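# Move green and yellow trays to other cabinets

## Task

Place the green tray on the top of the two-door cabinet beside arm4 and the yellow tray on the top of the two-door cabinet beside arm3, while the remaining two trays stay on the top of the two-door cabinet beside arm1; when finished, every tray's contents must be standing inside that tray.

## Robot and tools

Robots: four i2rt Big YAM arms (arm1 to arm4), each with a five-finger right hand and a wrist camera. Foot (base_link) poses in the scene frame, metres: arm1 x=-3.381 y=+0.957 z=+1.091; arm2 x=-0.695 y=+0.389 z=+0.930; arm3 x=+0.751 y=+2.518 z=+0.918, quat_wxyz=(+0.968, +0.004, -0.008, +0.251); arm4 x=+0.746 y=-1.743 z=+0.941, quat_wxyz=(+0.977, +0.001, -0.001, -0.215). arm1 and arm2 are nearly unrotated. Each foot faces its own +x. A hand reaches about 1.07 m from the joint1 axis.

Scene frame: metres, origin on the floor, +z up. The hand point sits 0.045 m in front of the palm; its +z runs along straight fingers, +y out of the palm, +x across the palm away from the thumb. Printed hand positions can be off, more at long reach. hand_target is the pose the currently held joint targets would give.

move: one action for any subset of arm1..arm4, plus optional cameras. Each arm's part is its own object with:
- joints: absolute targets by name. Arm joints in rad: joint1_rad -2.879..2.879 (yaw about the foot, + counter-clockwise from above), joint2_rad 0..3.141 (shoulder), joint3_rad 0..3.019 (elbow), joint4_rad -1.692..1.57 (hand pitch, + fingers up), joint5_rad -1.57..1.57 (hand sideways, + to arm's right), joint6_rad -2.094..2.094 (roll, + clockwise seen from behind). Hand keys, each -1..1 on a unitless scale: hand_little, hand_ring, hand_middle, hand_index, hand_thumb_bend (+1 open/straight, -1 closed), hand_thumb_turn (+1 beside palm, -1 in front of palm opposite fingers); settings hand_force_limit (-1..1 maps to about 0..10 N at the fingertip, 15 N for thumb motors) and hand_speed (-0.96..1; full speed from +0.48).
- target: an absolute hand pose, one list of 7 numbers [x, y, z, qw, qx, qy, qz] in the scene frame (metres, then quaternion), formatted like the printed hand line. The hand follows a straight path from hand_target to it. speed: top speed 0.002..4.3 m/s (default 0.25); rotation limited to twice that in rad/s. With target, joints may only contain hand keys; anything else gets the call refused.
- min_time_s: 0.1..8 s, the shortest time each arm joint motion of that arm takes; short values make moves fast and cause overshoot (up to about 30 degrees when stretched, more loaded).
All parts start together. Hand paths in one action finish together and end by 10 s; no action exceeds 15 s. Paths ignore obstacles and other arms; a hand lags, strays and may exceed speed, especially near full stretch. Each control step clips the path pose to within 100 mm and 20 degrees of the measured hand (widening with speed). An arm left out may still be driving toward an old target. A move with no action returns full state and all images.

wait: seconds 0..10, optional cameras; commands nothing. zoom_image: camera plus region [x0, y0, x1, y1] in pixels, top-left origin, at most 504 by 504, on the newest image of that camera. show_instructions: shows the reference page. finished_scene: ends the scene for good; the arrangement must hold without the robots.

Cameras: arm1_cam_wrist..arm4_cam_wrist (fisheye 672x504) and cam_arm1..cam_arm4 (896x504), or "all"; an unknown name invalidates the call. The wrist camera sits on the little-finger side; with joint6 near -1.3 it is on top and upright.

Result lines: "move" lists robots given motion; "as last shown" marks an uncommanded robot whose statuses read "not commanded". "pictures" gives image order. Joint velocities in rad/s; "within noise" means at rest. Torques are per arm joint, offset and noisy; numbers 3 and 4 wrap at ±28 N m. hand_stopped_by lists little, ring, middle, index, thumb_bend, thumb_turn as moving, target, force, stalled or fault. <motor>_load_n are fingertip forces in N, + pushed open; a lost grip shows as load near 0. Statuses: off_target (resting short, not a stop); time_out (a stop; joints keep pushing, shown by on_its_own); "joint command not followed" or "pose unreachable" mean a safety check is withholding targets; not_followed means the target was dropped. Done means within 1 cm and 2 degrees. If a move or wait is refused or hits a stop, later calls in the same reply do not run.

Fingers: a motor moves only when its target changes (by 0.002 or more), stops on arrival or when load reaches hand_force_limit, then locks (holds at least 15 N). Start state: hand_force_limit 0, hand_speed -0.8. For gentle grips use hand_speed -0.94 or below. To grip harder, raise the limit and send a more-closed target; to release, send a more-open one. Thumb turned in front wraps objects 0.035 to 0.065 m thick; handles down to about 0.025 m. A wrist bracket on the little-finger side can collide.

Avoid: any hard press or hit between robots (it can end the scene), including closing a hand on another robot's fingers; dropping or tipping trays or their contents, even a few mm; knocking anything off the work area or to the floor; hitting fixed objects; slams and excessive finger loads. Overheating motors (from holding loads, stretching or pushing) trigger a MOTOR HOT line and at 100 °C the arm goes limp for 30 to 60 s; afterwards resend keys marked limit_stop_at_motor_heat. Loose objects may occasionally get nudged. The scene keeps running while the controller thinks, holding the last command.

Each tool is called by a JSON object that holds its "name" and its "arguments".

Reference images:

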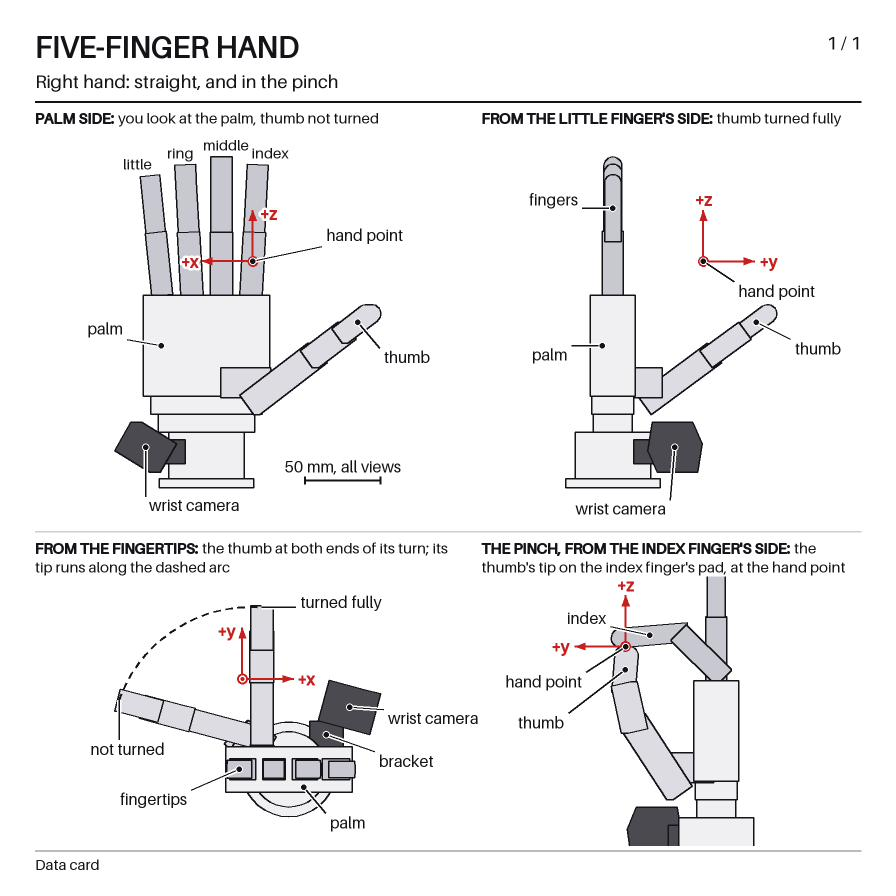

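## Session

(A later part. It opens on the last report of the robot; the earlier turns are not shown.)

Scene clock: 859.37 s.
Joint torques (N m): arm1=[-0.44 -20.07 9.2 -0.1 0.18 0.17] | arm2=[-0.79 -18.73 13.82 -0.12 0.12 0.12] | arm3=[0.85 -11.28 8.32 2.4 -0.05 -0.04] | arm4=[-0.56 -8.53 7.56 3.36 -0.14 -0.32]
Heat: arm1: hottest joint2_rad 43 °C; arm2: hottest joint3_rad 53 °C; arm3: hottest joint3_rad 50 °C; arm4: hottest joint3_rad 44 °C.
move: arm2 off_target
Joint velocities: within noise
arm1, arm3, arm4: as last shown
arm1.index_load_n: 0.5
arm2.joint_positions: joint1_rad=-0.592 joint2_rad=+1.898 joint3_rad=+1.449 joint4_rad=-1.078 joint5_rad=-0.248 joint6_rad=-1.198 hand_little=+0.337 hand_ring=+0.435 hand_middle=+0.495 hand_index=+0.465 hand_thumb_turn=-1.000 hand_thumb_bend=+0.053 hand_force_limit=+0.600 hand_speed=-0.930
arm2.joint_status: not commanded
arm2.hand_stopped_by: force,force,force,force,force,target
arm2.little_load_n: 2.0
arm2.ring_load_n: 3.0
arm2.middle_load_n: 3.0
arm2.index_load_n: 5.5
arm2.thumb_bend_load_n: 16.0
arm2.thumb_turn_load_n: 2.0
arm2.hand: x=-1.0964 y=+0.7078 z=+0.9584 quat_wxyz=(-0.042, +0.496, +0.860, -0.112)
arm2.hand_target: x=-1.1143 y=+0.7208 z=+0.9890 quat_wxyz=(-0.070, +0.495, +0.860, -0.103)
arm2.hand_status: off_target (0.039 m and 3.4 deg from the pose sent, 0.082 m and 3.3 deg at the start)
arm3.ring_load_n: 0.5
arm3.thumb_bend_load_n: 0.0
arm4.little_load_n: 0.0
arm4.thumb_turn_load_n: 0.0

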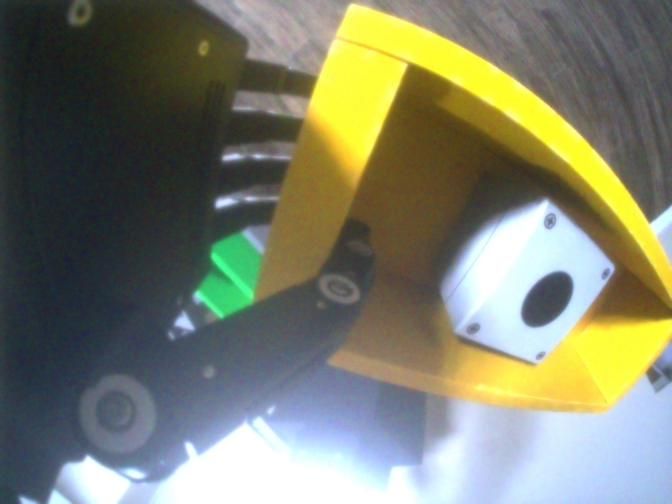

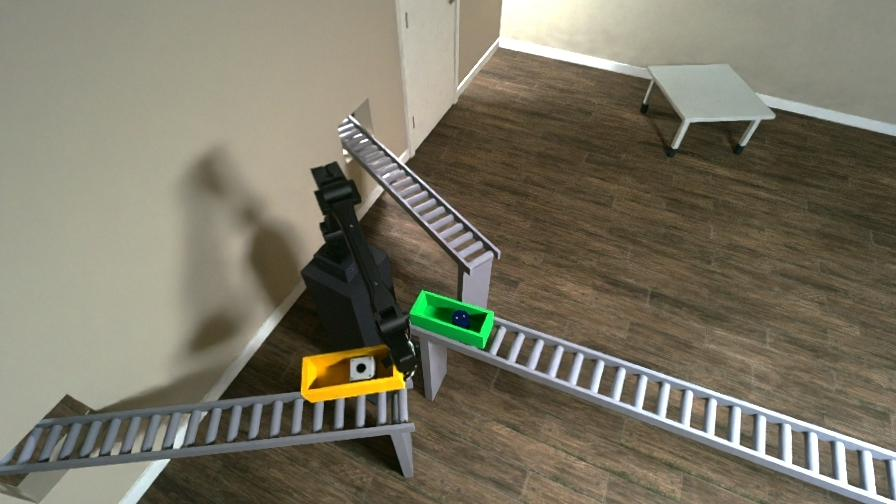

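{"name": "move", "arguments": {"arm2": {"target": [-1.133, 0.744, 0.96, -0.0700, 0.4935, 0.858, -0.103], "speed": 0.08}, "cameras": ["cam_arm2"]}}

{"name": "zoom_image", "arguments": {"camera": "cam_arm2", "region": [285, 340, 445, 450]}}

Scene clock: 865.27 s.
Joint torques (N m): arm1=[-0.5 -20.13 9.2 -0.12 0.18 0.17] | arm2=[-2.02 -19.9 13.71 0.59 0.13 0.03] | arm3=[0.91 -11.34 8.34 2.4 -0.04 -0.03] | arm4=[-0.26 -8.18 7.68 3.38 -0.16 -0.29]
Heat: arm1: hottest joint2_rad 43 °C; arm2: hottest joint3_rad 55 °C; arm3: hottest joint3_rad 50 °C; arm4: hottest joint3_rad 44 °C.
move: arm2 off_target
Joint velocities: within noise
arm1, arm3, arm4: as last shown
arm1.index_load_n: 0.0
arm2.joint_positions: joint1_rad=-0.592 joint2_rad=+2.001 joint3_rad=+1.511 joint4_rad=-1.078 joint5_rad=-0.248 joint6_rad=-1.198 hand_little=+0.337 hand_ring=+0.435 hand_middle=+0.495 hand_index=+0.465 hand_thumb_turn=-1.000 hand_thumb_bend=+0.053 hand_force_limit=+0.600 hand_speed=-0.930
arm2.joint_status: not commanded
arm2.hand_stopped_by: force,force,force,force,force,target
arm2.little_load_n: 2.5
arm2.ring_load_n: 3.0
arm2.middle_load_n: 2.5
arm2.index_load_n: 5.0
arm2.thumb_bend_load_n: 16.0
arm2.thumb_turn_load_n: 1.5
arm2.hand: x=-1.1086 y=+0.7181 z=+0.9258 quat_wxyz=(-0.022, +0.498, +0.859, -0.115)
arm2.hand_target: x=-1.1311 y=+0.7421 z=+0.9599 quat_wxyz=(-0.069, +0.495, +0.860, -0.103)
arm2.hand_status: off_target (0.049 m and 5.7 deg from the pose sent, 0.051 m and 3.4 deg at the start)
arm3.ring_load_n: 0.0

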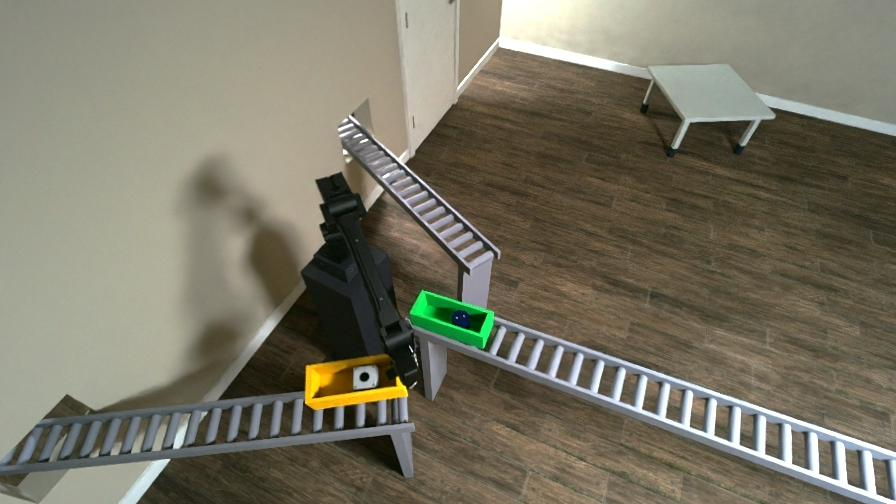

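Scaled by 3.150 from the camera's image (finer frame: 1280x720).

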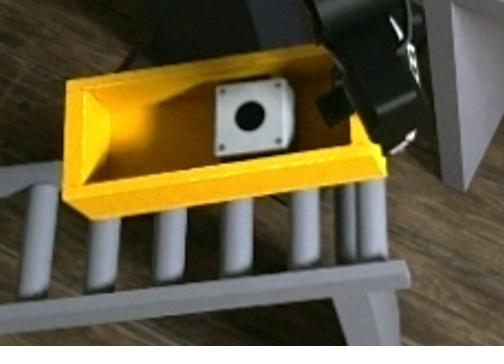

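{"name": "move", "arguments": {"arm2": {"target": [-1.150, 0.768, 0.95, -0.07, 0.4935, 0.858, -0.103], "speed": 0.06}, "cameras": ["cam_arm2"]}}

{"name": "zoom_image", "arguments": {"camera": "cam_arm2", "region": [285, 340, 445, 450]}}

Scene clock: 875.90 s.
Joint torques (N m): arm1=[-0.44 -20.19 9.17 -0.12 0.18 0.17] | arm2=[-3.02 -21.54 14.13 -0.01 0.09 -0.04] | arm3=[0.91 -11.22 8.34 2.41 -0.04 -0.04] | arm4=[-0.5 -8.64 7.54 3.54 -0.14 -0.3]
Heat: arm1: hottest joint2_rad 43 °C; arm2: hottest joint3_rad 55 °C; arm3: hottest joint3_rad 50 °C; arm4: hottest joint3_rad 44 °C.
move: arm2 off_target
Joint velocities: within noise
arm1, arm3, arm4: as last shown
arm2.joint_positions: joint1_rad=-0.597 joint2_rad=+2.083 joint3_rad=+1.616 joint4_rad=-1.078 joint5_rad=-0.248 joint6_rad=-1.207 hand_little=+0.337 hand_ring=+0.435 hand_middle=+0.495 hand_index=+0.465 hand_thumb_turn=-1.000 hand_thumb_bend=+0.053 hand_force_limit=+0.600 hand_speed=-0.930
arm2.joint_status: not commanded
arm2.hand_stopped_by: force,force,force,force,force,target
arm2.little_load_n: 2.0
arm2.ring_load_n: 3.0
arm2.middle_load_n: 2.5
arm2.index_load_n: 5.0
arm2.thumb_bend_load_n: 16.0
arm2.thumb_turn_load_n: 2.0
arm2.hand: x=-1.1344 y=+0.7430 z=+0.9137 quat_wxyz=(-0.034, +0.495, +0.861, -0.113)
arm2.hand_target: x=-1.1495 y=+0.7666 z=+0.9499 quat_wxyz=(-0.071, +0.494, +0.860, -0.103)
arm2.hand_status: off_target (0.047 m and 4.3 deg from the pose sent, 0.069 m and 5.7 deg at the start)
arm3.thumb_bend_load_n: 0.5
arm3.thumb_turn_load_n: -0.5

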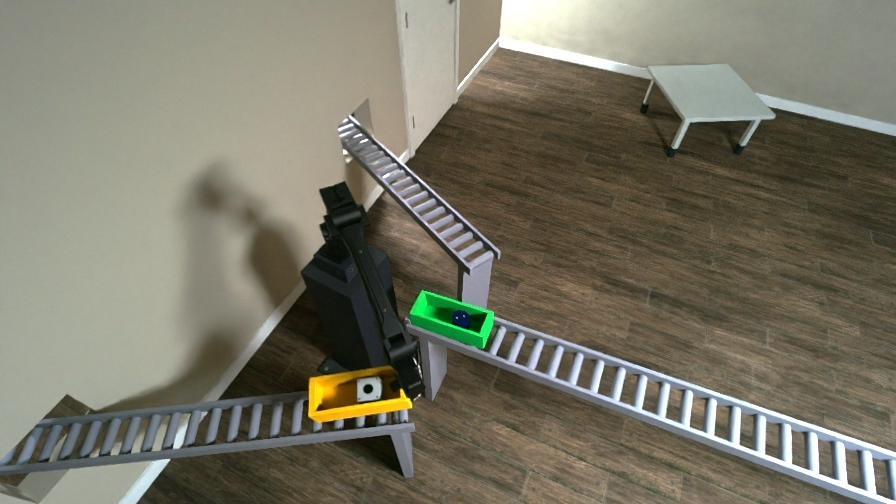

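Scaled by 3.150 from the camera's image (finer frame: 1280x720).

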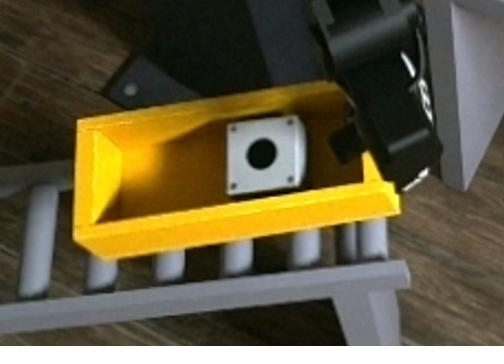

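{"name": "move", "arguments": {"arm2": {"target": [-1.150, 0.766, 0.90, -0.07, 0.4935, 0.858, -0.103], "speed": 0.05}, "cameras": ["cam_arm2"]}}

{"name": "zoom_image", "arguments": {"camera": "cam_arm2", "region": [285, 340, 445, 450]}}

Scene clock: 879.53 s.
Joint torques (N m): arm1=[-0.38 -20.13 9.18 -0.12 0.19 0.16] | arm2=[-2.26 -22.42 9.92 0.73 0.05 0.04] | arm3=[0.85 -11.28 8.34 2.43 -0.05 -0.04] | arm4=[-0.38 -8.18 7.51 3.56 -0.14 -0.31]
Heat: arm1: hottest joint2_rad 43 °C; arm2: hottest joint3_rad 56 °C; arm3: hottest joint3_rad 50 °C; arm4: hottest joint3_rad 44 °C.
move: arm2 off_target
Joint velocities: within noise
arm1, arm3, arm4: as last shown
arm2.joint_positions: joint1_rad=-0.597 joint2_rad=+2.135 joint3_rad=+1.611 joint4_rad=-0.998 joint5_rad=-0.248 joint6_rad=-1.207 hand_little=+0.337 hand_ring=+0.435 hand_middle=+0.495 hand_index=+0.465 hand_thumb_turn=-1.000 hand_thumb_bend=+0.053 hand_force_limit=+0.600 hand_speed=-0.930
arm2.joint_status: not commanded
arm2.hand_stopped_by: force,force,force,force,force,target
arm2.little_load_n: 2.5
arm2.ring_load_n: 3.0
arm2.middle_load_n: 3.0
arm2.index_load_n: 5.5
arm2.thumb_bend_load_n: 16.0
arm2.thumb_turn_load_n: 2.0
arm2.hand: x=-1.1429 y=+0.7505 z=+0.8806 quat_wxyz=(-0.045, +0.493, +0.861, -0.112)
arm2.hand_target: x=-1.1495 y=+0.7653 z=+0.8997 quat_wxyz=(-0.070, +0.495, +0.860, -0.103)
arm2.hand_status: off_target (0.026 m and 3.0 deg from the pose sent, 0.031 m and 4.3 deg at the start)
arm3.thumb_bend_load_n: 0.0
arm3.thumb_turn_load_n: 0.0
arm4.thumb_turn_load_n: -0.5

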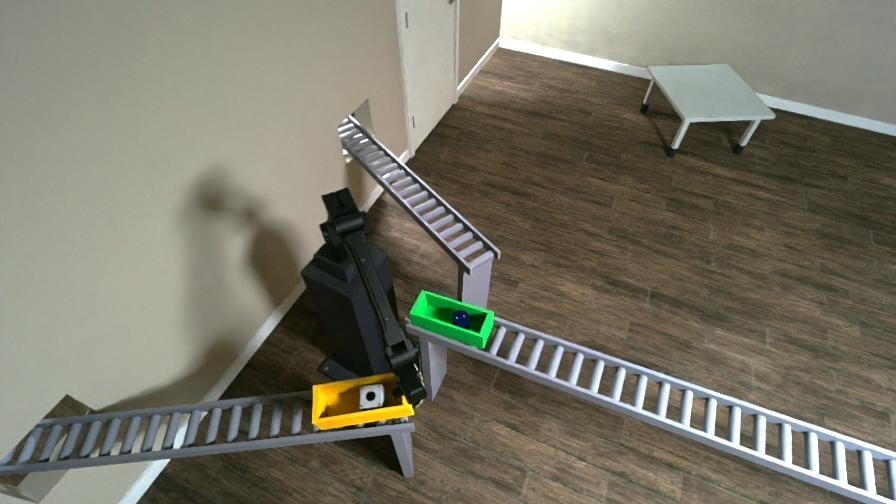

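Scaled by 3.150 from the camera's image (finer frame: 1280x720).

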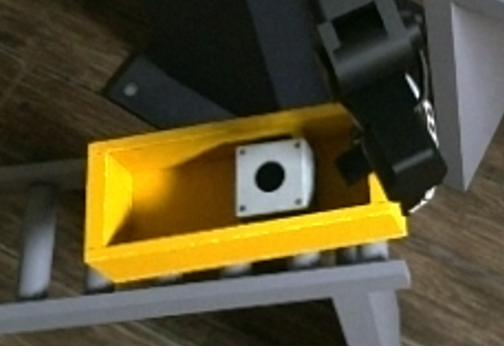

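{"name": "move", "arguments": {"arm2": {"target": [-1.146, 0.758, 0.865, -0.07, 0.4935, 0.858, -0.103], "speed": 0.05}, "cameras": ["cam_arm2", "arm2_cam_wrist"]}}

{"name": "zoom_image", "arguments": {"camera": "cam_arm2", "region": [285, 340, 445, 450]}}

Scene clock: 884.57 s.
Joint torques (N m): arm1=[-0.32 -20.07 9.17 -0.1 0.18 0.17] | arm2=[-1.96 -21.36 9.51 0.95 0.1 0.1] | arm3=[0.79 -11.34 8.34 2.41 -0.05 -0.04] | arm4=[-0.32 -8.12 7.53 3.47 -0.13 -0.3]
Heat: arm1: hottest joint2_rad 43 °C; arm2: hottest joint3_rad 56 °C; arm3: hottest joint3_rad 50 °C; arm4: hottest joint3_rad 44 °C.
move: arm2 off_target
Joint velocities: within noise
arm1, arm3, arm4: as last shown
arm2.joint_positions: joint1_rad=-0.597 joint2_rad=+2.162 joint3_rad=+1.553 joint4_rad=-0.914 joint5_rad=-0.248 joint6_rad=-1.207 hand_little=+0.337 hand_ring=+0.435 hand_middle=+0.495 hand_index=+0.465 hand_thumb_turn=-1.000 hand_thumb_bend=+0.053 hand_force_limit=+0.600 hand_speed=-0.930
arm2.joint_status: not commanded
arm2.hand_stopped_by: force,force,force,force,force,target
arm2.little_load_n: 2.0
arm2.ring_load_n: 3.0
arm2.middle_load_n: 2.5
arm2.index_load_n: 5.5
arm2.thumb_bend_load_n: 16.0
arm2.thumb_turn_load_n: 2.0
arm2.hand: x=-1.1348 y=+0.7444 z=+0.8457 quat_wxyz=(-0.045, +0.493, +0.861, -0.112)
arm2.hand_target: x=-1.1449 y=+0.7570 z=+0.8651 quat_wxyz=(-0.069, +0.495, +0.860, -0.103)
arm2.hand_status: off_target (0.026 m and 3.1 deg from the pose sent, 0.018 m and 3.0 deg at the start)
arm4.thumb_turn_load_n: 0.0
pictures: arm2_cam_wrist, cam_arm2

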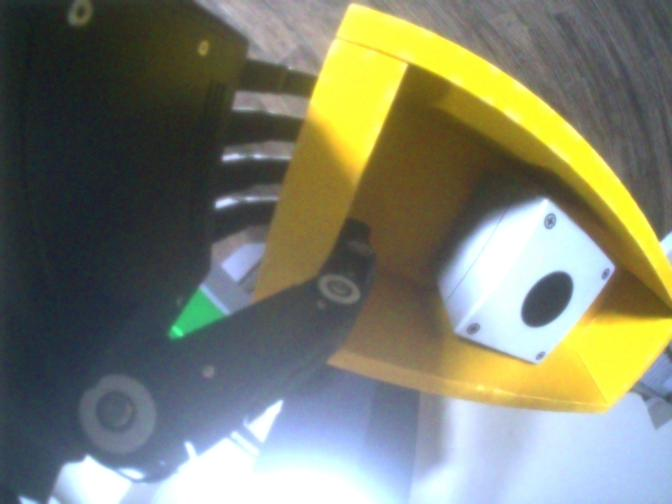

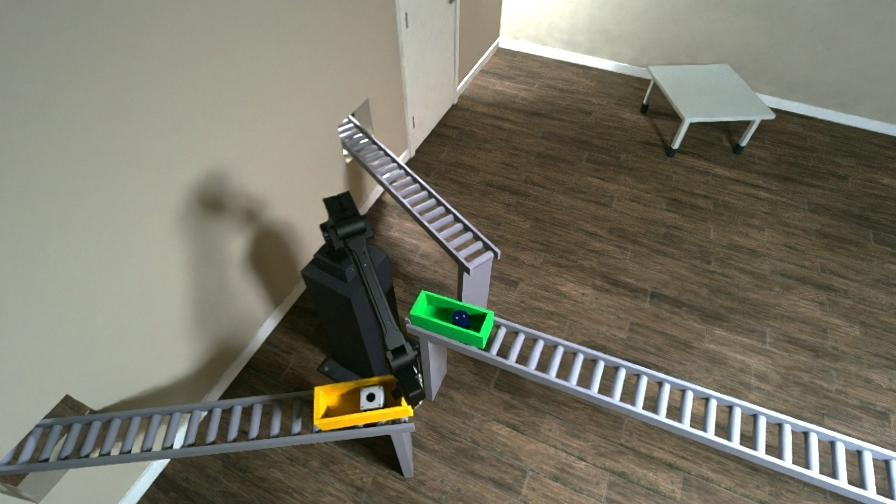

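Scaled by 3.150 from the camera's image (finer frame: 1280x720).

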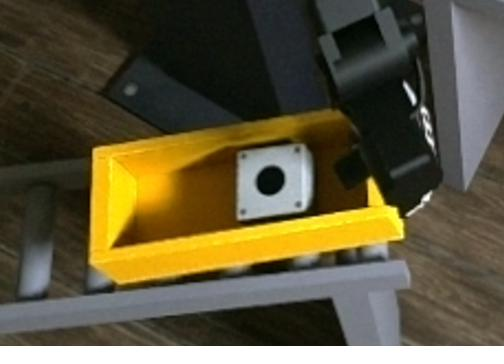

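{"name": "move", "arguments": {"arm2": {"target": [-1.146, 0.758, 0.845, -0.07, 0.4935, 0.858, -0.103], "speed": 0.05}, "cameras": ["cam_arm2"]}}

{"name": "zoom_image", "arguments": {"camera": "cam_arm2", "region": [285, 340, 445, 450]}}

Scene clock: 887.87 s.
Joint torques (N m): arm1=[-0.44 -20.07 9.18 -0.13 0.18 0.17] | arm2=[-1.96 -21.77 9.17 0.72 0.07 0.09] | arm3=[0.85 -11.28 8.34 2.41 -0.04 -0.04] | arm4=[-0.15 -8.29 7.53 3.4 -0.15 -0.3]
Heat: arm1: hottest joint2_rad 43 °C; arm2: hottest joint3_rad 56 °C; arm3: hottest joint3_rad 50 °C; arm4: hottest joint3_rad 44 °C.
move: arm2 off_target
Joint velocities: within noise
arm1, arm3, arm4: as last shown
arm2.joint_positions: joint1_rad=-0.597 joint2_rad=+2.193 joint3_rad=+1.545 joint4_rad=-0.875 joint5_rad=-0.248 joint6_rad=-1.207 hand_little=+0.337 hand_ring=+0.435 hand_middle=+0.495 hand_index=+0.465 hand_thumb_turn=-1.000 hand_thumb_bend=+0.053 hand_force_limit=+0.600 hand_speed=-0.930
arm2.joint_status: not commanded
arm2.hand_stopped_by: force,force,force,force,force,target
arm2.little_load_n: 2.0
arm2.ring_load_n: 3.0
arm2.middle_load_n: 2.5
arm2.index_load_n: 5.5
arm2.thumb_bend_load_n: 16.0
arm2.thumb_turn_load_n: 2.0
arm2.hand: x=-1.1345 y=+0.7445 z=+0.8255 quat_wxyz=(-0.045, +0.493, +0.861, -0.112)
arm2.hand_target: x=-1.1454 y=+0.7573 z=+0.8456 quat_wxyz=(-0.069, +0.495, +0.860, -0.103)
arm2.hand_status: off_target (0.026 m and 3.1 deg from the pose sent, 0.018 m and 3.1 deg at the start)

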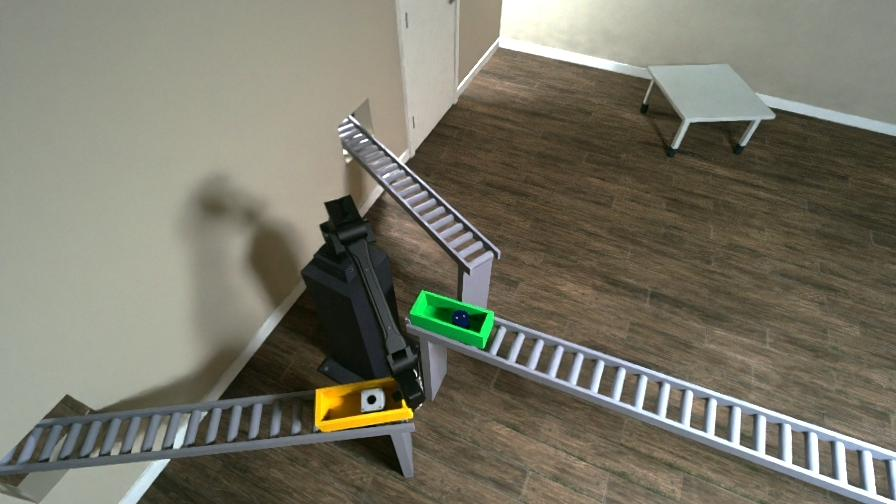

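Scaled by 3.150 from the camera's image (finer frame: 1280x720).

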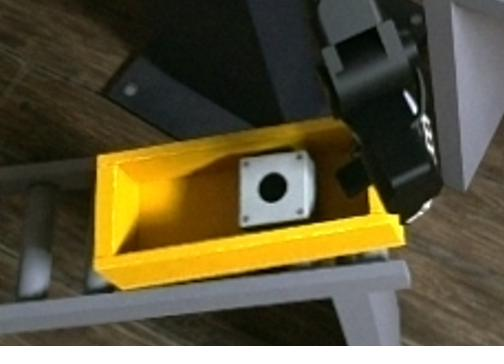

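{"name": "move", "arguments": {"arm2": {"target": [-1.146, 0.758, 0.833, -0.07, 0.4935, 0.858, -0.103], "speed": 0.05}, "cameras": ["cam_arm2"]}}

{"name": "zoom_image", "arguments": {"camera": "cam_arm2", "region": [285, 340, 445, 450]}}

Scene clock: 894.23 s.
Joint torques (N m): arm1=[-0.5 -20.13 9.17 -0.16 0.18 0.17] | arm2=[-1.73 -21.66 8.94 0.95 0.1 0.1] | arm3=[0.85 -11.28 8.34 2.43 -0.05 -0.04] | arm4=[-0.38 -8.47 7.49 3.52 -0.16 -0.31]
Heat: arm1: hottest joint2_rad 43 °C; arm2: hottest joint3_rad 55 °C; arm3: hottest joint3_rad 50 °C; arm4: hottest joint3_rad 44 °C.
move: arm2 off_target
Joint velocities: within noise
arm1.joint_positions: joint1_rad=+1.337 joint2_rad=+2.073 joint3_rad=+1.517 joint4_rad=-0.962 joint5_rad=+0.227 joint6_rad=+1.301 hand_little=+0.800 hand_ring=+0.800 hand_middle=+0.800 hand_index=+0.800 hand_thumb_turn=-1.000 hand_thumb_bend=+1.000 hand_force_limit=+0.600 hand_speed=-0.800
arm1.joint_status: not commanded
arm1.hand_stopped_by: target,target,target,target,target,target
arm1.little_load_n: 0.0
arm1.ring_load_n: 0.0
arm1.middle_load_n: 0.0
arm1.index_load_n: 0.0
arm1.thumb_bend_load_n: 0.0
arm1.thumb_turn_load_n: 0.0
arm1.hand: x=-3.5125 y=+0.3549 z=+1.0409 quat_wxyz=(-0.088, +0.696, +0.708, -0.080)
arm1.hand_target: x=-3.5209 y=+0.3455 z=+1.0502 quat_wxyz=(-0.085, +0.706, +0.698, -0.088)
arm1.hand_status: not commanded
arm2.joint_positions: joint1_rad=-0.597 joint2_rad=+2.210 joint3_rad=+1.544 joint4_rad=-0.854 joint5_rad=-0.248 joint6_rad=-1.207 hand_little=+0.337 hand_ring=+0.435 hand_middle=+0.495 hand_index=+0.465 hand_thumb_turn=-1.000 hand_thumb_bend=+0.053 hand_force_limit=+0.600 hand_speed=-0.930
arm2.joint_status: not commanded
arm2.hand_stopped_by: force,force,force,force,force,target
arm2.little_load_n: 2.5
arm2.ring_load_n: 3.0
arm2.middle_load_n: 2.5
arm2.index_load_n: 5.5
arm2.thumb_bend_load_n: 16.0
arm2.thumb_turn_load_n: 2.0
arm2.hand: x=-1.1353 y=+0.7453 z=+0.8151 quat_wxyz=(-0.046, +0.493, +0.862, -0.112)
arm2.hand_target: x=-1.1453 y=+0.7572 z=+0.8329 quat_wxyz=(-0.068, +0.495, +0.860, -0.103)
arm2.hand_status: off_target (0.024 m and 2.9 deg from the pose sent, 0.019 m and 3.1 deg at the start)
arm3, arm4: as last shown

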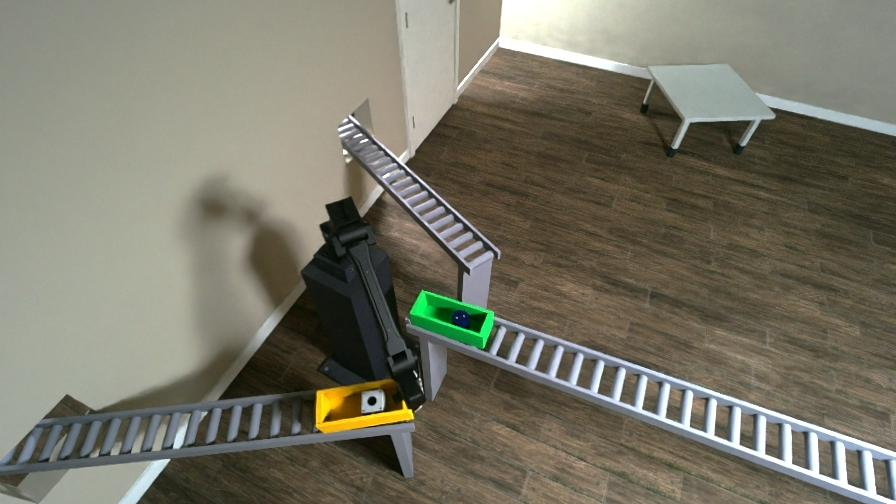

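Scaled by 3.150 from the camera's image (finer frame: 1280x720).

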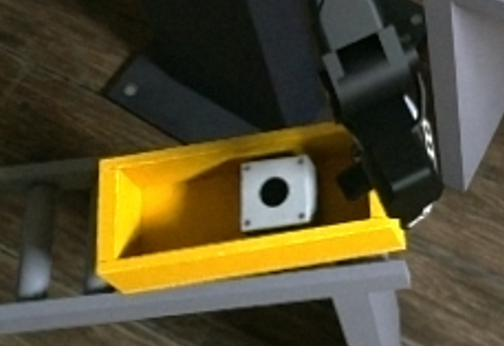

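{"name": "move", "arguments": {"arm2": {"target": [-1.146, 0.758, 0.820, -0.07, 0.4935, 0.858, -0.103], "speed": 0.05}, "cameras": ["cam_arm2"]}}

{"name": "zoom_image", "arguments": {"camera": "cam_arm2", "region": [285, 340, 445, 450]}}

Scene clock: 896.30 s.
Joint torques (N m): arm1=[-0.56 -20.13 9.21 -0.13 0.19 0.17] | arm2=[-1.26 -21.77 8.85 1.06 0.1 0.11] | arm3=[0.85 -11.34 8.34 2.43 -0.05 -0.04] | arm4=[0.03 -8.53 7.61 3.58 -0.14 -0.29]
Heat: arm1: hottest joint2_rad 43 °C; arm2: hottest joint3_rad 54 °C; arm3: hottest joint3_rad 50 °C; arm4: hottest joint3_rad 44 °C.
move: arm2 off_target
Joint velocities: within noise
arm1: as last shown
arm1.middle_load_n: -0.5
arm1.thumb_bend_load_n: -0.5
arm2.joint_positions: joint1_rad=-0.597 joint2_rad=+2.230 joint3_rad=+1.537 joint4_rad=-0.826 joint5_rad=-0.248 joint6_rad=-1.207 hand_little=+0.337 hand_ring=+0.435 hand_middle=+0.495 hand_index=+0.465 hand_thumb_turn=-1.000 hand_thumb_bend=+0.053 hand_force_limit=+0.600 hand_speed=-0.930
arm2.joint_status: not commanded
arm2.hand_stopped_by: force,force,force,force,force,target
arm2.little_load_n: 2.0
arm2.ring_load_n: 3.0
arm2.middle_load_n: 3.0
arm2.index_load_n: 5.5
arm2.thumb_bend_load_n: 16.5
arm2.thumb_turn_load_n: 2.0
arm2.hand: x=-1.1348 y=+0.7451 z=+0.8017 quat_wxyz=(-0.047, +0.493, +0.862, -0.111)
arm2.hand_target: x=-1.1453 y=+0.7573 z=+0.8196 quat_wxyz=(-0.069, +0.495, +0.860, -0.103)
arm2.hand_status: off_target (0.025 m and 2.8 deg from the pose sent, 0.017 m and 2.9 deg at the start)
arm3.joint_positions: joint1_rad=+0.139 joint2_rad=+1.485 joint3_rad=+0.702 joint4_rad=+0.272 joint5_rad=+0.077 joint6_rad=-1.169 hand_little=+1.000 hand_ring=+1.000 hand_middle=+1.000 hand_index=+1.000 hand_thumb_turn=+1.000 hand_thumb_bend=+1.000 hand_force_limit=+0.000 hand_speed=-0.800
arm3.joint_status: not commanded
arm3.hand_stopped_by: target,target,target,target,target,target
arm3.little_load_n: 0.0
arm3.ring_load_n: 0.0
arm3.middle_load_n: 0.0
arm3.index_load_n: 0.0
arm3.thumb_bend_load_n: 0.0
arm3.thumb_turn_load_n: 0.0
arm3.hand: x=+1.2106 y=+2.7919 z=+0.9962 quat_wxyz=(-0.228, +0.854, +0.085, +0.460)
arm3.hand_target: x=+1.2118 y=+2.7968 z=+0.9940 quat_wxyz=(-0.231, +0.850, +0.092, +0.464)
arm3.hand_status: not commanded
arm4.joint_positions: joint1_rad=+0.131 joint2_rad=+1.483 joint3_rad=+0.716 joint4_rad=+0.273 joint5_rad=+0.090 joint6_rad=-1.154 hand_little=+1.000 hand_ring=+1.000 hand_middle=+1.000 hand_index=+1.000 hand_thumb_turn=+1.000 hand_thumb_bend=+1.000 hand_force_limit=+0.000 hand_speed=-0.800
arm4.joint_status: not commanded
arm4.hand_stopped_by: target,target,target,target,target,target
arm4.little_load_n: 0.0
arm4.ring_load_n: 0.0
arm4.middle_load_n: 0.0
arm4.index_load_n: 0.0
arm4.thumb_bend_load_n: 0.0
arm4.thumb_turn_load_n: 0.5
arm4.hand: x=+1.2414 y=-1.9614 z=+1.0186 quat_wxyz=(+0.008, +0.794, -0.324, +0.514)
arm4.hand_target: x=+1.2418 y=-1.9547 z=+1.0094 quat_wxyz=(+0.008, +0.800, -0.311, +0.512)
arm4.hand_status: not commanded

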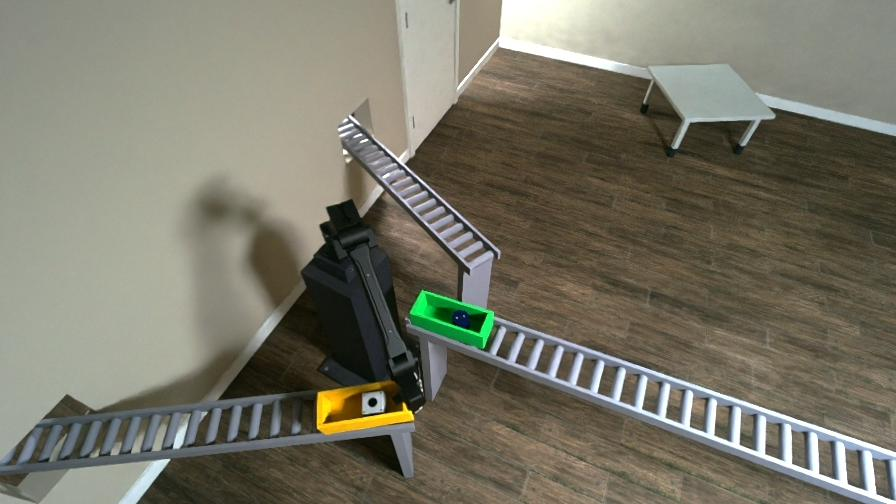

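Scaled by 3.150 from the camera's image (finer frame: 1280x720).

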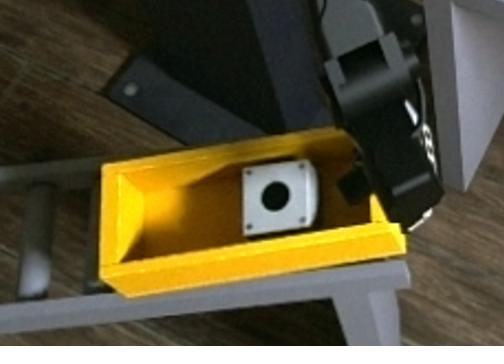

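{"name": "move", "arguments": {"arm2": {"target": [-1.143, 0.750, 0.815, -0.07, 0.4935, 0.858, -0.103], "speed": 0.05}, "cameras": ["cam_arm2"]}}

{"name": "zoom_image", "arguments": {"camera": "cam_arm2", "region": [285, 340, 445, 450]}}

Scene clock: 899.83 s.
Joint torques (N m): arm1=[-0.44 -20.19 9.18 -0.12 0.18 0.17] | arm2=[-0.79 -22.36 8.64 1.14 0.14 0.15] | arm3=[0.85 -11.28 8.35 2.44 -0.05 -0.04] | arm4=[-0.26 -8.59 7.49 3.49 -0.13 -0.29]
Heat: arm1: hottest joint2_rad 43 °C; arm2: hottest joint3_rad 54 °C; arm3: hottest joint3_rad 50 °C; arm4: hottest joint3_rad 44 °C.
move: arm2 off_target
Joint velocities: within noise
arm1, arm3, arm4: as last shown
arm1.middle_load_n: 0.0
arm1.thumb_bend_load_n: 0.0
arm1.thumb_turn_load_n: 0.5
arm2.joint_positions: joint1_rad=-0.597 joint2_rad=+2.230 joint3_rad=+1.508 joint4_rad=-0.800 joint5_rad=-0.248 joint6_rad=-1.206 hand_little=+0.337 hand_ring=+0.435 hand_middle=+0.495 hand_index=+0.465 hand_thumb_turn=-1.000 hand_thumb_bend=+0.053 hand_force_limit=+0.600 hand_speed=-0.930
arm2.joint_status: not commanded
arm2.hand_stopped_by: force,force,force,force,force,target
arm2.little_load_n: 2.0
arm2.ring_load_n: 3.0
arm2.middle_load_n: 2.5
arm2.index_load_n: 5.5
arm2.thumb_bend_load_n: 16.0
arm2.thumb_turn_load_n: 2.0
arm2.hand: x=-1.1285 y=+0.7400 z=+0.7933 quat_wxyz=(-0.045, +0.494, +0.861, -0.112)
arm2.hand_target: x=-1.1434 y=+0.7501 z=+0.8150 quat_wxyz=(-0.071, +0.495, +0.860, -0.103)
arm2.hand_status: off_target (0.028 m and 3.0 deg from the pose sent, 0.016 m and 2.8 deg at the start)
arm3.little_load_n: -0.5
arm4.thumb_turn_load_n: 0.0

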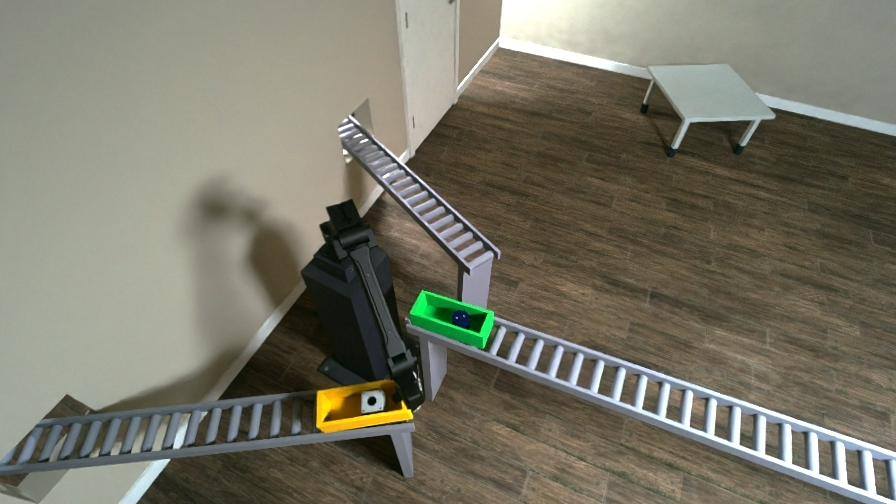

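Scaled by 3.150 from the camera's image (finer frame: 1280x720).

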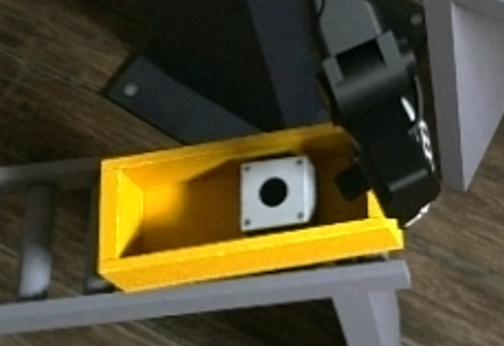

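{"name": "move", "arguments": {"arm2": {"target": [-1.143, 0.750, 0.799, -0.07, 0.4935, 0.858, -0.103], "speed": 0.05}, "cameras": ["cam_arm2"]}}

{"name": "zoom_image", "arguments": {"camera": "cam_arm2", "region": [285, 340, 445, 450]}}

Scene clock: 901.90 s.
Joint torques (N m): arm1=[-0.44 -20.13 9.18 -0.13 0.19 0.17] | arm2=[-0.97 -22.36 8.36 0.94 0.17 0.14] | arm3=[0.85 -11.28 8.35 2.41 -0.04 -0.04] | arm4=[-0.03 -8.53 7.6 3.38 -0.15 -0.3]
Heat: arm1: hottest joint2_rad 43 °C; arm2: hottest joint3_rad 54 °C; arm3: hottest joint3_rad 50 °C; arm4: hottest joint3_rad 44 °C.
move: arm2 off_target
Joint velocities: within noise
arm1, arm3, arm4: as last shown
arm1.thumb_turn_load_n: 0.0
arm2.joint_positions: joint1_rad=-0.597 joint2_rad=+2.248 joint3_rad=+1.505 joint4_rad=-0.776 joint5_rad=-0.248 joint6_rad=-1.206 hand_little=+0.337 hand_ring=+0.435 hand_middle=+0.495 hand_index=+0.465 hand_thumb_turn=-1.000 hand_thumb_bend=+0.053 hand_force_limit=+0.600 hand_speed=-0.930
arm2.joint_status: not commanded
arm2.hand_stopped_by: force,force,force,force,force,target
arm2.little_load_n: 2.0
arm2.ring_load_n: 3.0
arm2.middle_load_n: 2.5
arm2.index_load_n: 5.5
arm2.thumb_bend_load_n: 16.0
arm2.thumb_turn_load_n: 2.0
arm2.hand: x=-1.1285 y=+0.7402 z=+0.7818 quat_wxyz=(-0.047, +0.494, +0.861, -0.111)
arm2.hand_target: x=-1.1420 y=+0.7490 z=+0.7990 quat_wxyz=(-0.069, +0.495, +0.860, -0.104)
arm2.hand_status: off_target (0.025 m and 2.8 deg from the pose sent, 0.019 m and 3.0 deg at the start)
arm3.little_load_n: 0.0

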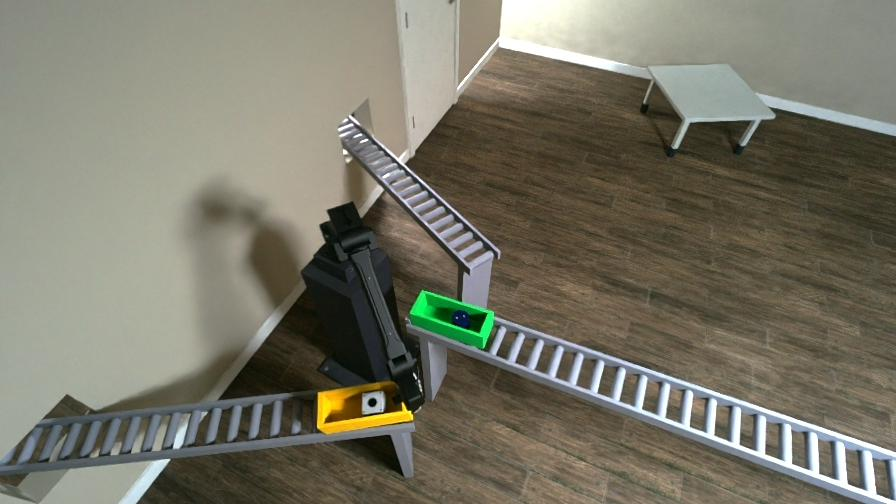

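Scaled by 3.150 from the camera's image (finer frame: 1280x720).

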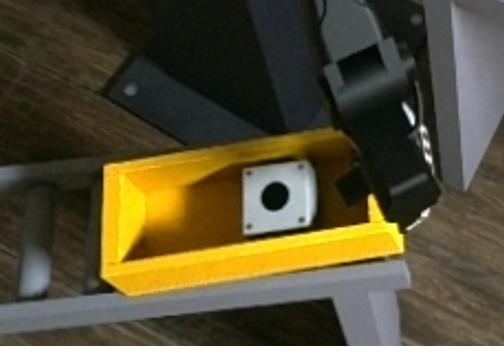

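{"name": "move", "arguments": {"arm2": {"target": [-1.138, 0.741, 0.784, -0.07, 0.4935, 0.858, -0.103], "speed": 0.05}, "cameras": ["cam_arm2"]}}

{"name": "zoom_image", "arguments": {"camera": "cam_arm2", "region": [285, 340, 445, 450]}}

Scene clock: 910.77 s.
Joint torques (N m): arm1=[-0.5 -20.13 9.18 -0.12 0.18 0.17] | arm2=[-0.09 -20.72 7.82 0.68 0.12 0.23] | arm3=[0.85 -11.28 8.34 2.41 -0.05 -0.04] | arm4=[-0.09 -8.41 7.57 3.6 -0.16 -0.33]
Heat: arm1: hottest joint2_rad 43 °C; arm2: hottest joint3_rad 53 °C; arm3: hottest joint3_rad 50 °C; arm4: hottest joint3_rad 44 °C.
move: arm2 off_target
Joint velocities: within noise
arm1, arm3, arm4: as last shown
arm2.joint_positions: joint1_rad=-0.597 joint2_rad=+2.248 joint3_rad=+1.473 joint4_rad=-0.728 joint5_rad=-0.248 joint6_rad=-1.206 hand_little=+0.337 hand_ring=+0.435 hand_middle=+0.495 hand_index=+0.465 hand_thumb_turn=-1.000 hand_thumb_bend=+0.053 hand_force_limit=+0.600 hand_speed=-0.930
arm2.joint_status: not commanded
arm2.hand_stopped_by: force,force,force,force,force,target
arm2.little_load_n: 3.5
arm2.ring_load_n: 2.0
arm2.middle_load_n: 0.5
arm2.index_load_n: 3.5
arm2.thumb_bend_load_n: 9.5
arm2.thumb_turn_load_n: 2.0
arm2.hand: x=-1.1252 y=+0.7376 z=+0.7723 quat_wxyz=(-0.054, +0.493, +0.861, -0.110)
arm2.hand_target: x=-1.1375 y=+0.7407 z=+0.7839 quat_wxyz=(-0.069, +0.494, +0.860, -0.103)
arm2.hand_status: off_target (0.018 m and 2.0 deg from the pose sent, 0.010 m and 2.8 deg at the start)
arm3.little_load_n: -0.5

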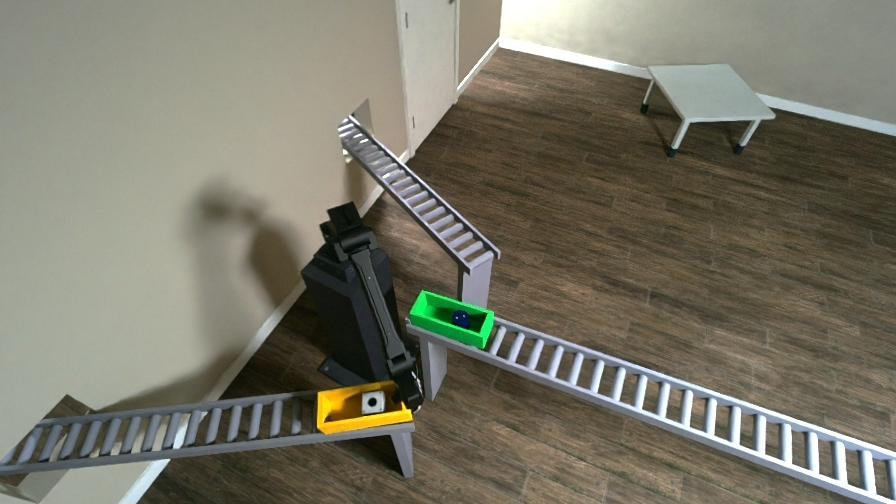

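Scaled by 3.150 from the camera's image (finer frame: 1280x720).

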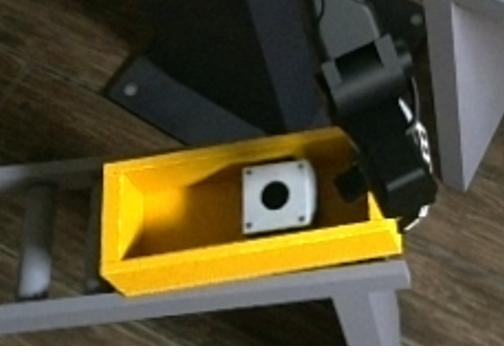

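{"name": "move", "arguments": {"arm2": {"target": [-1.131, 0.727, 0.825, -0.07, 0.4935, 0.858, -0.103], "speed": 0.05}, "cameras": ["cam_arm2"]}}

{"name": "zoom_image", "arguments": {"camera": "cam_arm2", "region": [285, 340, 445, 450]}}

Scene clock: 914.23 s.
Joint torques (N m): arm1=[-0.5 -20.13 9.17 -0.12 0.18 0.17] | arm2=[-0.56 -22.83 8.34 -0.17 0.29 0.16] | arm3=[0.85 -11.22 8.35 2.41 -0.05 -0.04] | arm4=[-0.44 -8.53 7.57 3.47 -0.15 -0.29]
Heat: arm1: hottest joint2_rad 43 °C; arm2: hottest joint3_rad 53 °C; arm3: hottest joint3_rad 50 °C; arm4: hottest joint3_rad 44 °C.
move: arm2 off_target
Joint velocities: within noise
arm1, arm3, arm4: as last shown
arm1.little_load_n: -0.5
arm1.ring_load_n: -0.5
arm1.thumb_bend_load_n: -0.5
arm1.thumb_turn_load_n: 0.5
arm2.joint_positions: joint1_rad=-0.588 joint2_rad=+2.184 joint3_rad=+1.419 joint4_rad=-0.743 joint5_rad=-0.251 joint6_rad=-1.189 hand_little=+0.337 hand_ring=+0.435 hand_middle=+0.495 hand_index=+0.465 hand_thumb_turn=-1.000 hand_thumb_bend=+0.053 hand_force_limit=+0.600 hand_speed=-0.930
arm2.joint_status: not commanded
arm2.hand_stopped_by: force,force,force,force,force,target
arm2.little_load_n: 2.5
arm2.ring_load_n: 3.0
arm2.middle_load_n: 2.5
arm2.index_load_n: 5.5
arm2.thumb_bend_load_n: 16.5
arm2.thumb_turn_load_n: 2.5
arm2.hand: x=-1.1168 y=+0.7222 z=+0.7936 quat_wxyz=(-0.051, +0.496, +0.859, -0.113)
arm2.hand_target: x=-1.1309 y=+0.7268 z=+0.8238 quat_wxyz=(-0.070, +0.495, +0.860, -0.104)
arm2.hand_status: off_target (0.035 m and 2.5 deg from the pose sent, 0.054 m and 2.0 deg at the start)
arm3.little_load_n: 0.0

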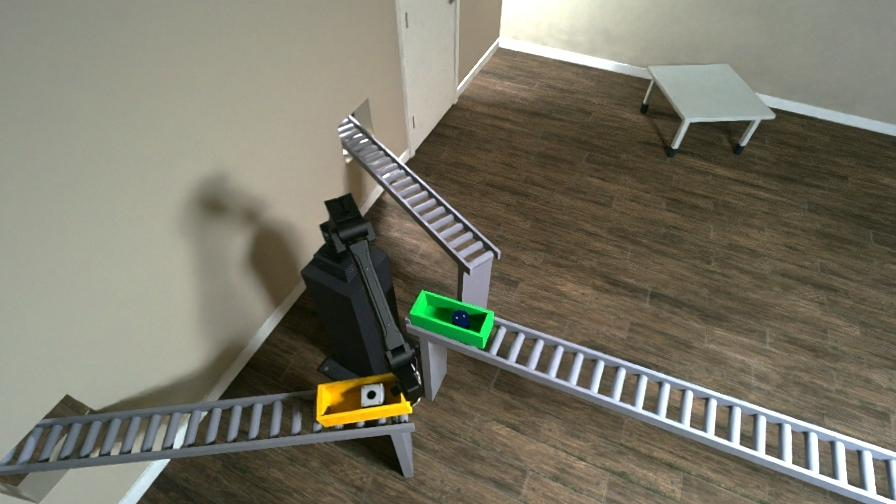

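Scaled by 3.150 from the camera's image (finer frame: 1280x720).

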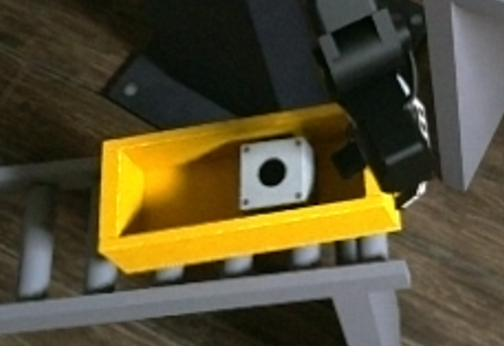

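{"name": "move", "arguments": {"arm2": {"target": [-1.131, 0.730, 0.795, -0.07, 0.4935, 0.858, -0.103], "speed": 0.05}, "cameras": ["cam_arm2"]}}

{"name": "zoom_image", "arguments": {"camera": "cam_arm2", "region": [285, 340, 445, 450]}}

Scene clock: 916.37 s.
Joint torques (N m): arm1=[-0.44 -20.13 9.16 -0.12 0.18 0.17] | arm2=[-0.73 -21.25 8.36 0.91 0.27 0.12] | arm3=[0.91 -11.28 8.34 2.43 -0.04 -0.04] | arm4=[-0.32 -8.59 7.54 3.43 -0.15 -0.28]
Heat: arm1: hottest joint2_rad 43 °C; arm2: hottest joint3_rad 53 °C; arm3: hottest joint3_rad 50 °C; arm4: hottest joint3_rad 44 °C.
move: arm2 off_target
Joint velocities: within noise
arm1, arm3, arm4: as last shown
arm1.little_load_n: 0.0
arm1.ring_load_n: 0.0
arm1.thumb_turn_load_n: 0.0
arm2.joint_positions: joint1_rad=-0.588 joint2_rad=+2.213 joint3_rad=+1.419 joint4_rad=-0.717 joint5_rad=-0.251 joint6_rad=-1.189 hand_little=+0.337 hand_ring=+0.435 hand_middle=+0.495 hand_index=+0.465 hand_thumb_turn=-1.000 hand_thumb_bend=+0.053 hand_force_limit=+0.600 hand_speed=-0.930
arm2.joint_status: not commanded
arm2.hand_stopped_by: force,force,force,force,force,target
arm2.little_load_n: 2.5
arm2.ring_load_n: 3.0
arm2.middle_load_n: 2.5
arm2.index_load_n: 5.5
arm2.thumb_bend_load_n: 16.5
arm2.thumb_turn_load_n: 2.5
arm2.hand: x=-1.1160 y=+0.7219 z=+0.7777 quat_wxyz=(-0.049, +0.496, +0.859, -0.113)
arm2.hand_target: x=-1.1314 y=+0.7302 z=+0.7951 quat_wxyz=(-0.072, +0.494, +0.860, -0.103)
arm2.hand_status: off_target (0.024 m and 2.7 deg from the pose sent, 0.016 m and 2.5 deg at the start)

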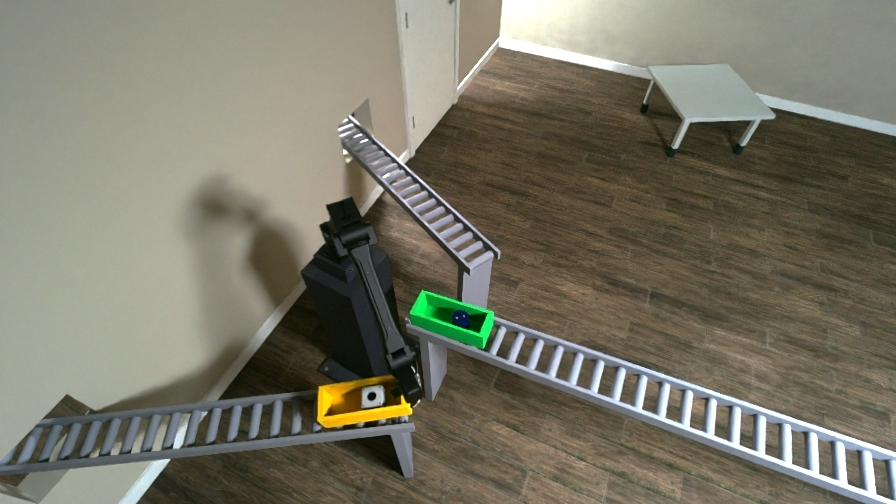

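Scaled by 3.150 from the camera's image (finer frame: 1280x720).

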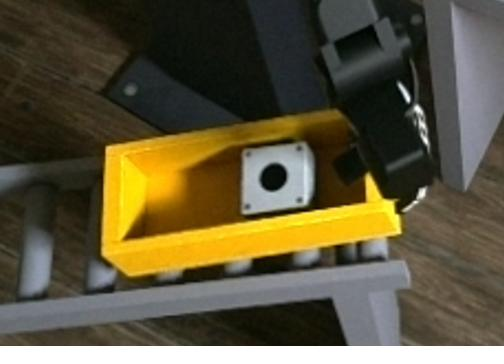

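{"name": "move", "arguments": {"arm2": {"target": [-1.132, 0.732, 0.781, -0.07, 0.4935, 0.858, -0.103], "speed": 0.05}, "cameras": ["cam_arm2"]}}

{"name": "zoom_image", "arguments": {"camera": "cam_arm2", "region": [285, 340, 445, 450]}}

Scene clock: 918.13 s.
Joint torques (N m): arm1=[-0.5 -20.13 9.17 -0.12 0.19 0.16] | arm2=[-1.03 -21.13 8.58 0.96 0.28 0.15] | arm3=[0.85 -11.34 8.34 2.41 -0.04 -0.04] | arm4=[-0.56 -8.35 7.5 3.44 -0.2 -0.34]
Heat: arm1: hottest joint2_rad 43 °C; arm2: hottest joint3_rad 53 °C; arm3: hottest joint3_rad 50 °C; arm4: hottest joint3_rad 44 °C.
move: arm2 off_target
Joint velocities: within noise
arm1, arm3, arm4: as last shown
arm1.thumb_bend_load_n: 0.0
arm2.joint_positions: joint1_rad=-0.588 joint2_rad=+2.239 joint3_rad=+1.419 joint4_rad=-0.688 joint5_rad=-0.251 joint6_rad=-1.189 hand_little=+0.337 hand_ring=+0.435 hand_middle=+0.495 hand_index=+0.465 hand_thumb_turn=-1.000 hand_thumb_bend=+0.053 hand_force_limit=+0.600 hand_speed=-0.930
arm2.joint_status: not commanded
arm2.hand_stopped_by: force,force,force,force,force,target
arm2.little_load_n: 1.5
arm2.ring_load_n: 2.5
arm2.middle_load_n: 2.5
arm2.index_load_n: 5.5
arm2.thumb_bend_load_n: 16.0
arm2.thumb_turn_load_n: 2.0
arm2.hand: x=-1.1163 y=+0.7223 z=+0.7633 quat_wxyz=(-0.051, +0.496, +0.859, -0.113)
arm2.hand_target: x=-1.1333 y=+0.7328 z=+0.7801 quat_wxyz=(-0.074, +0.494, +0.860, -0.103)
arm2.hand_status: off_target (0.026 m and 2.5 deg from the pose sent, 0.019 m and 2.7 deg at the start)
arm3.index_load_n: -0.5

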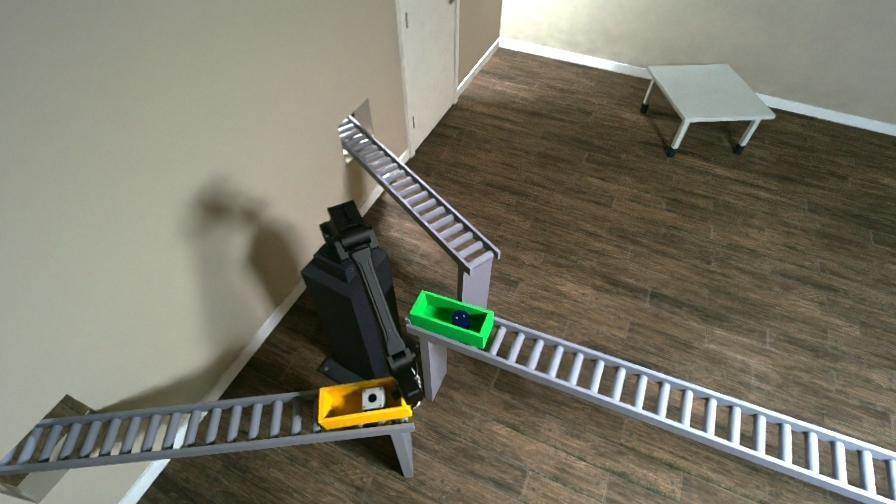

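Scaled by 3.150 from the camera's image (finer frame: 1280x720).

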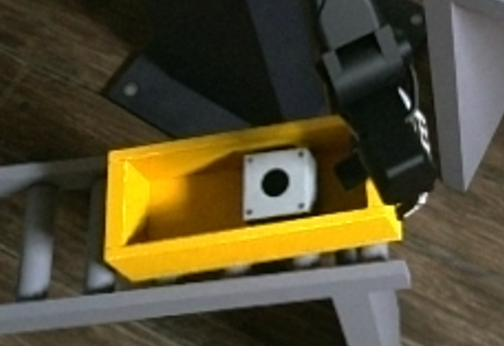

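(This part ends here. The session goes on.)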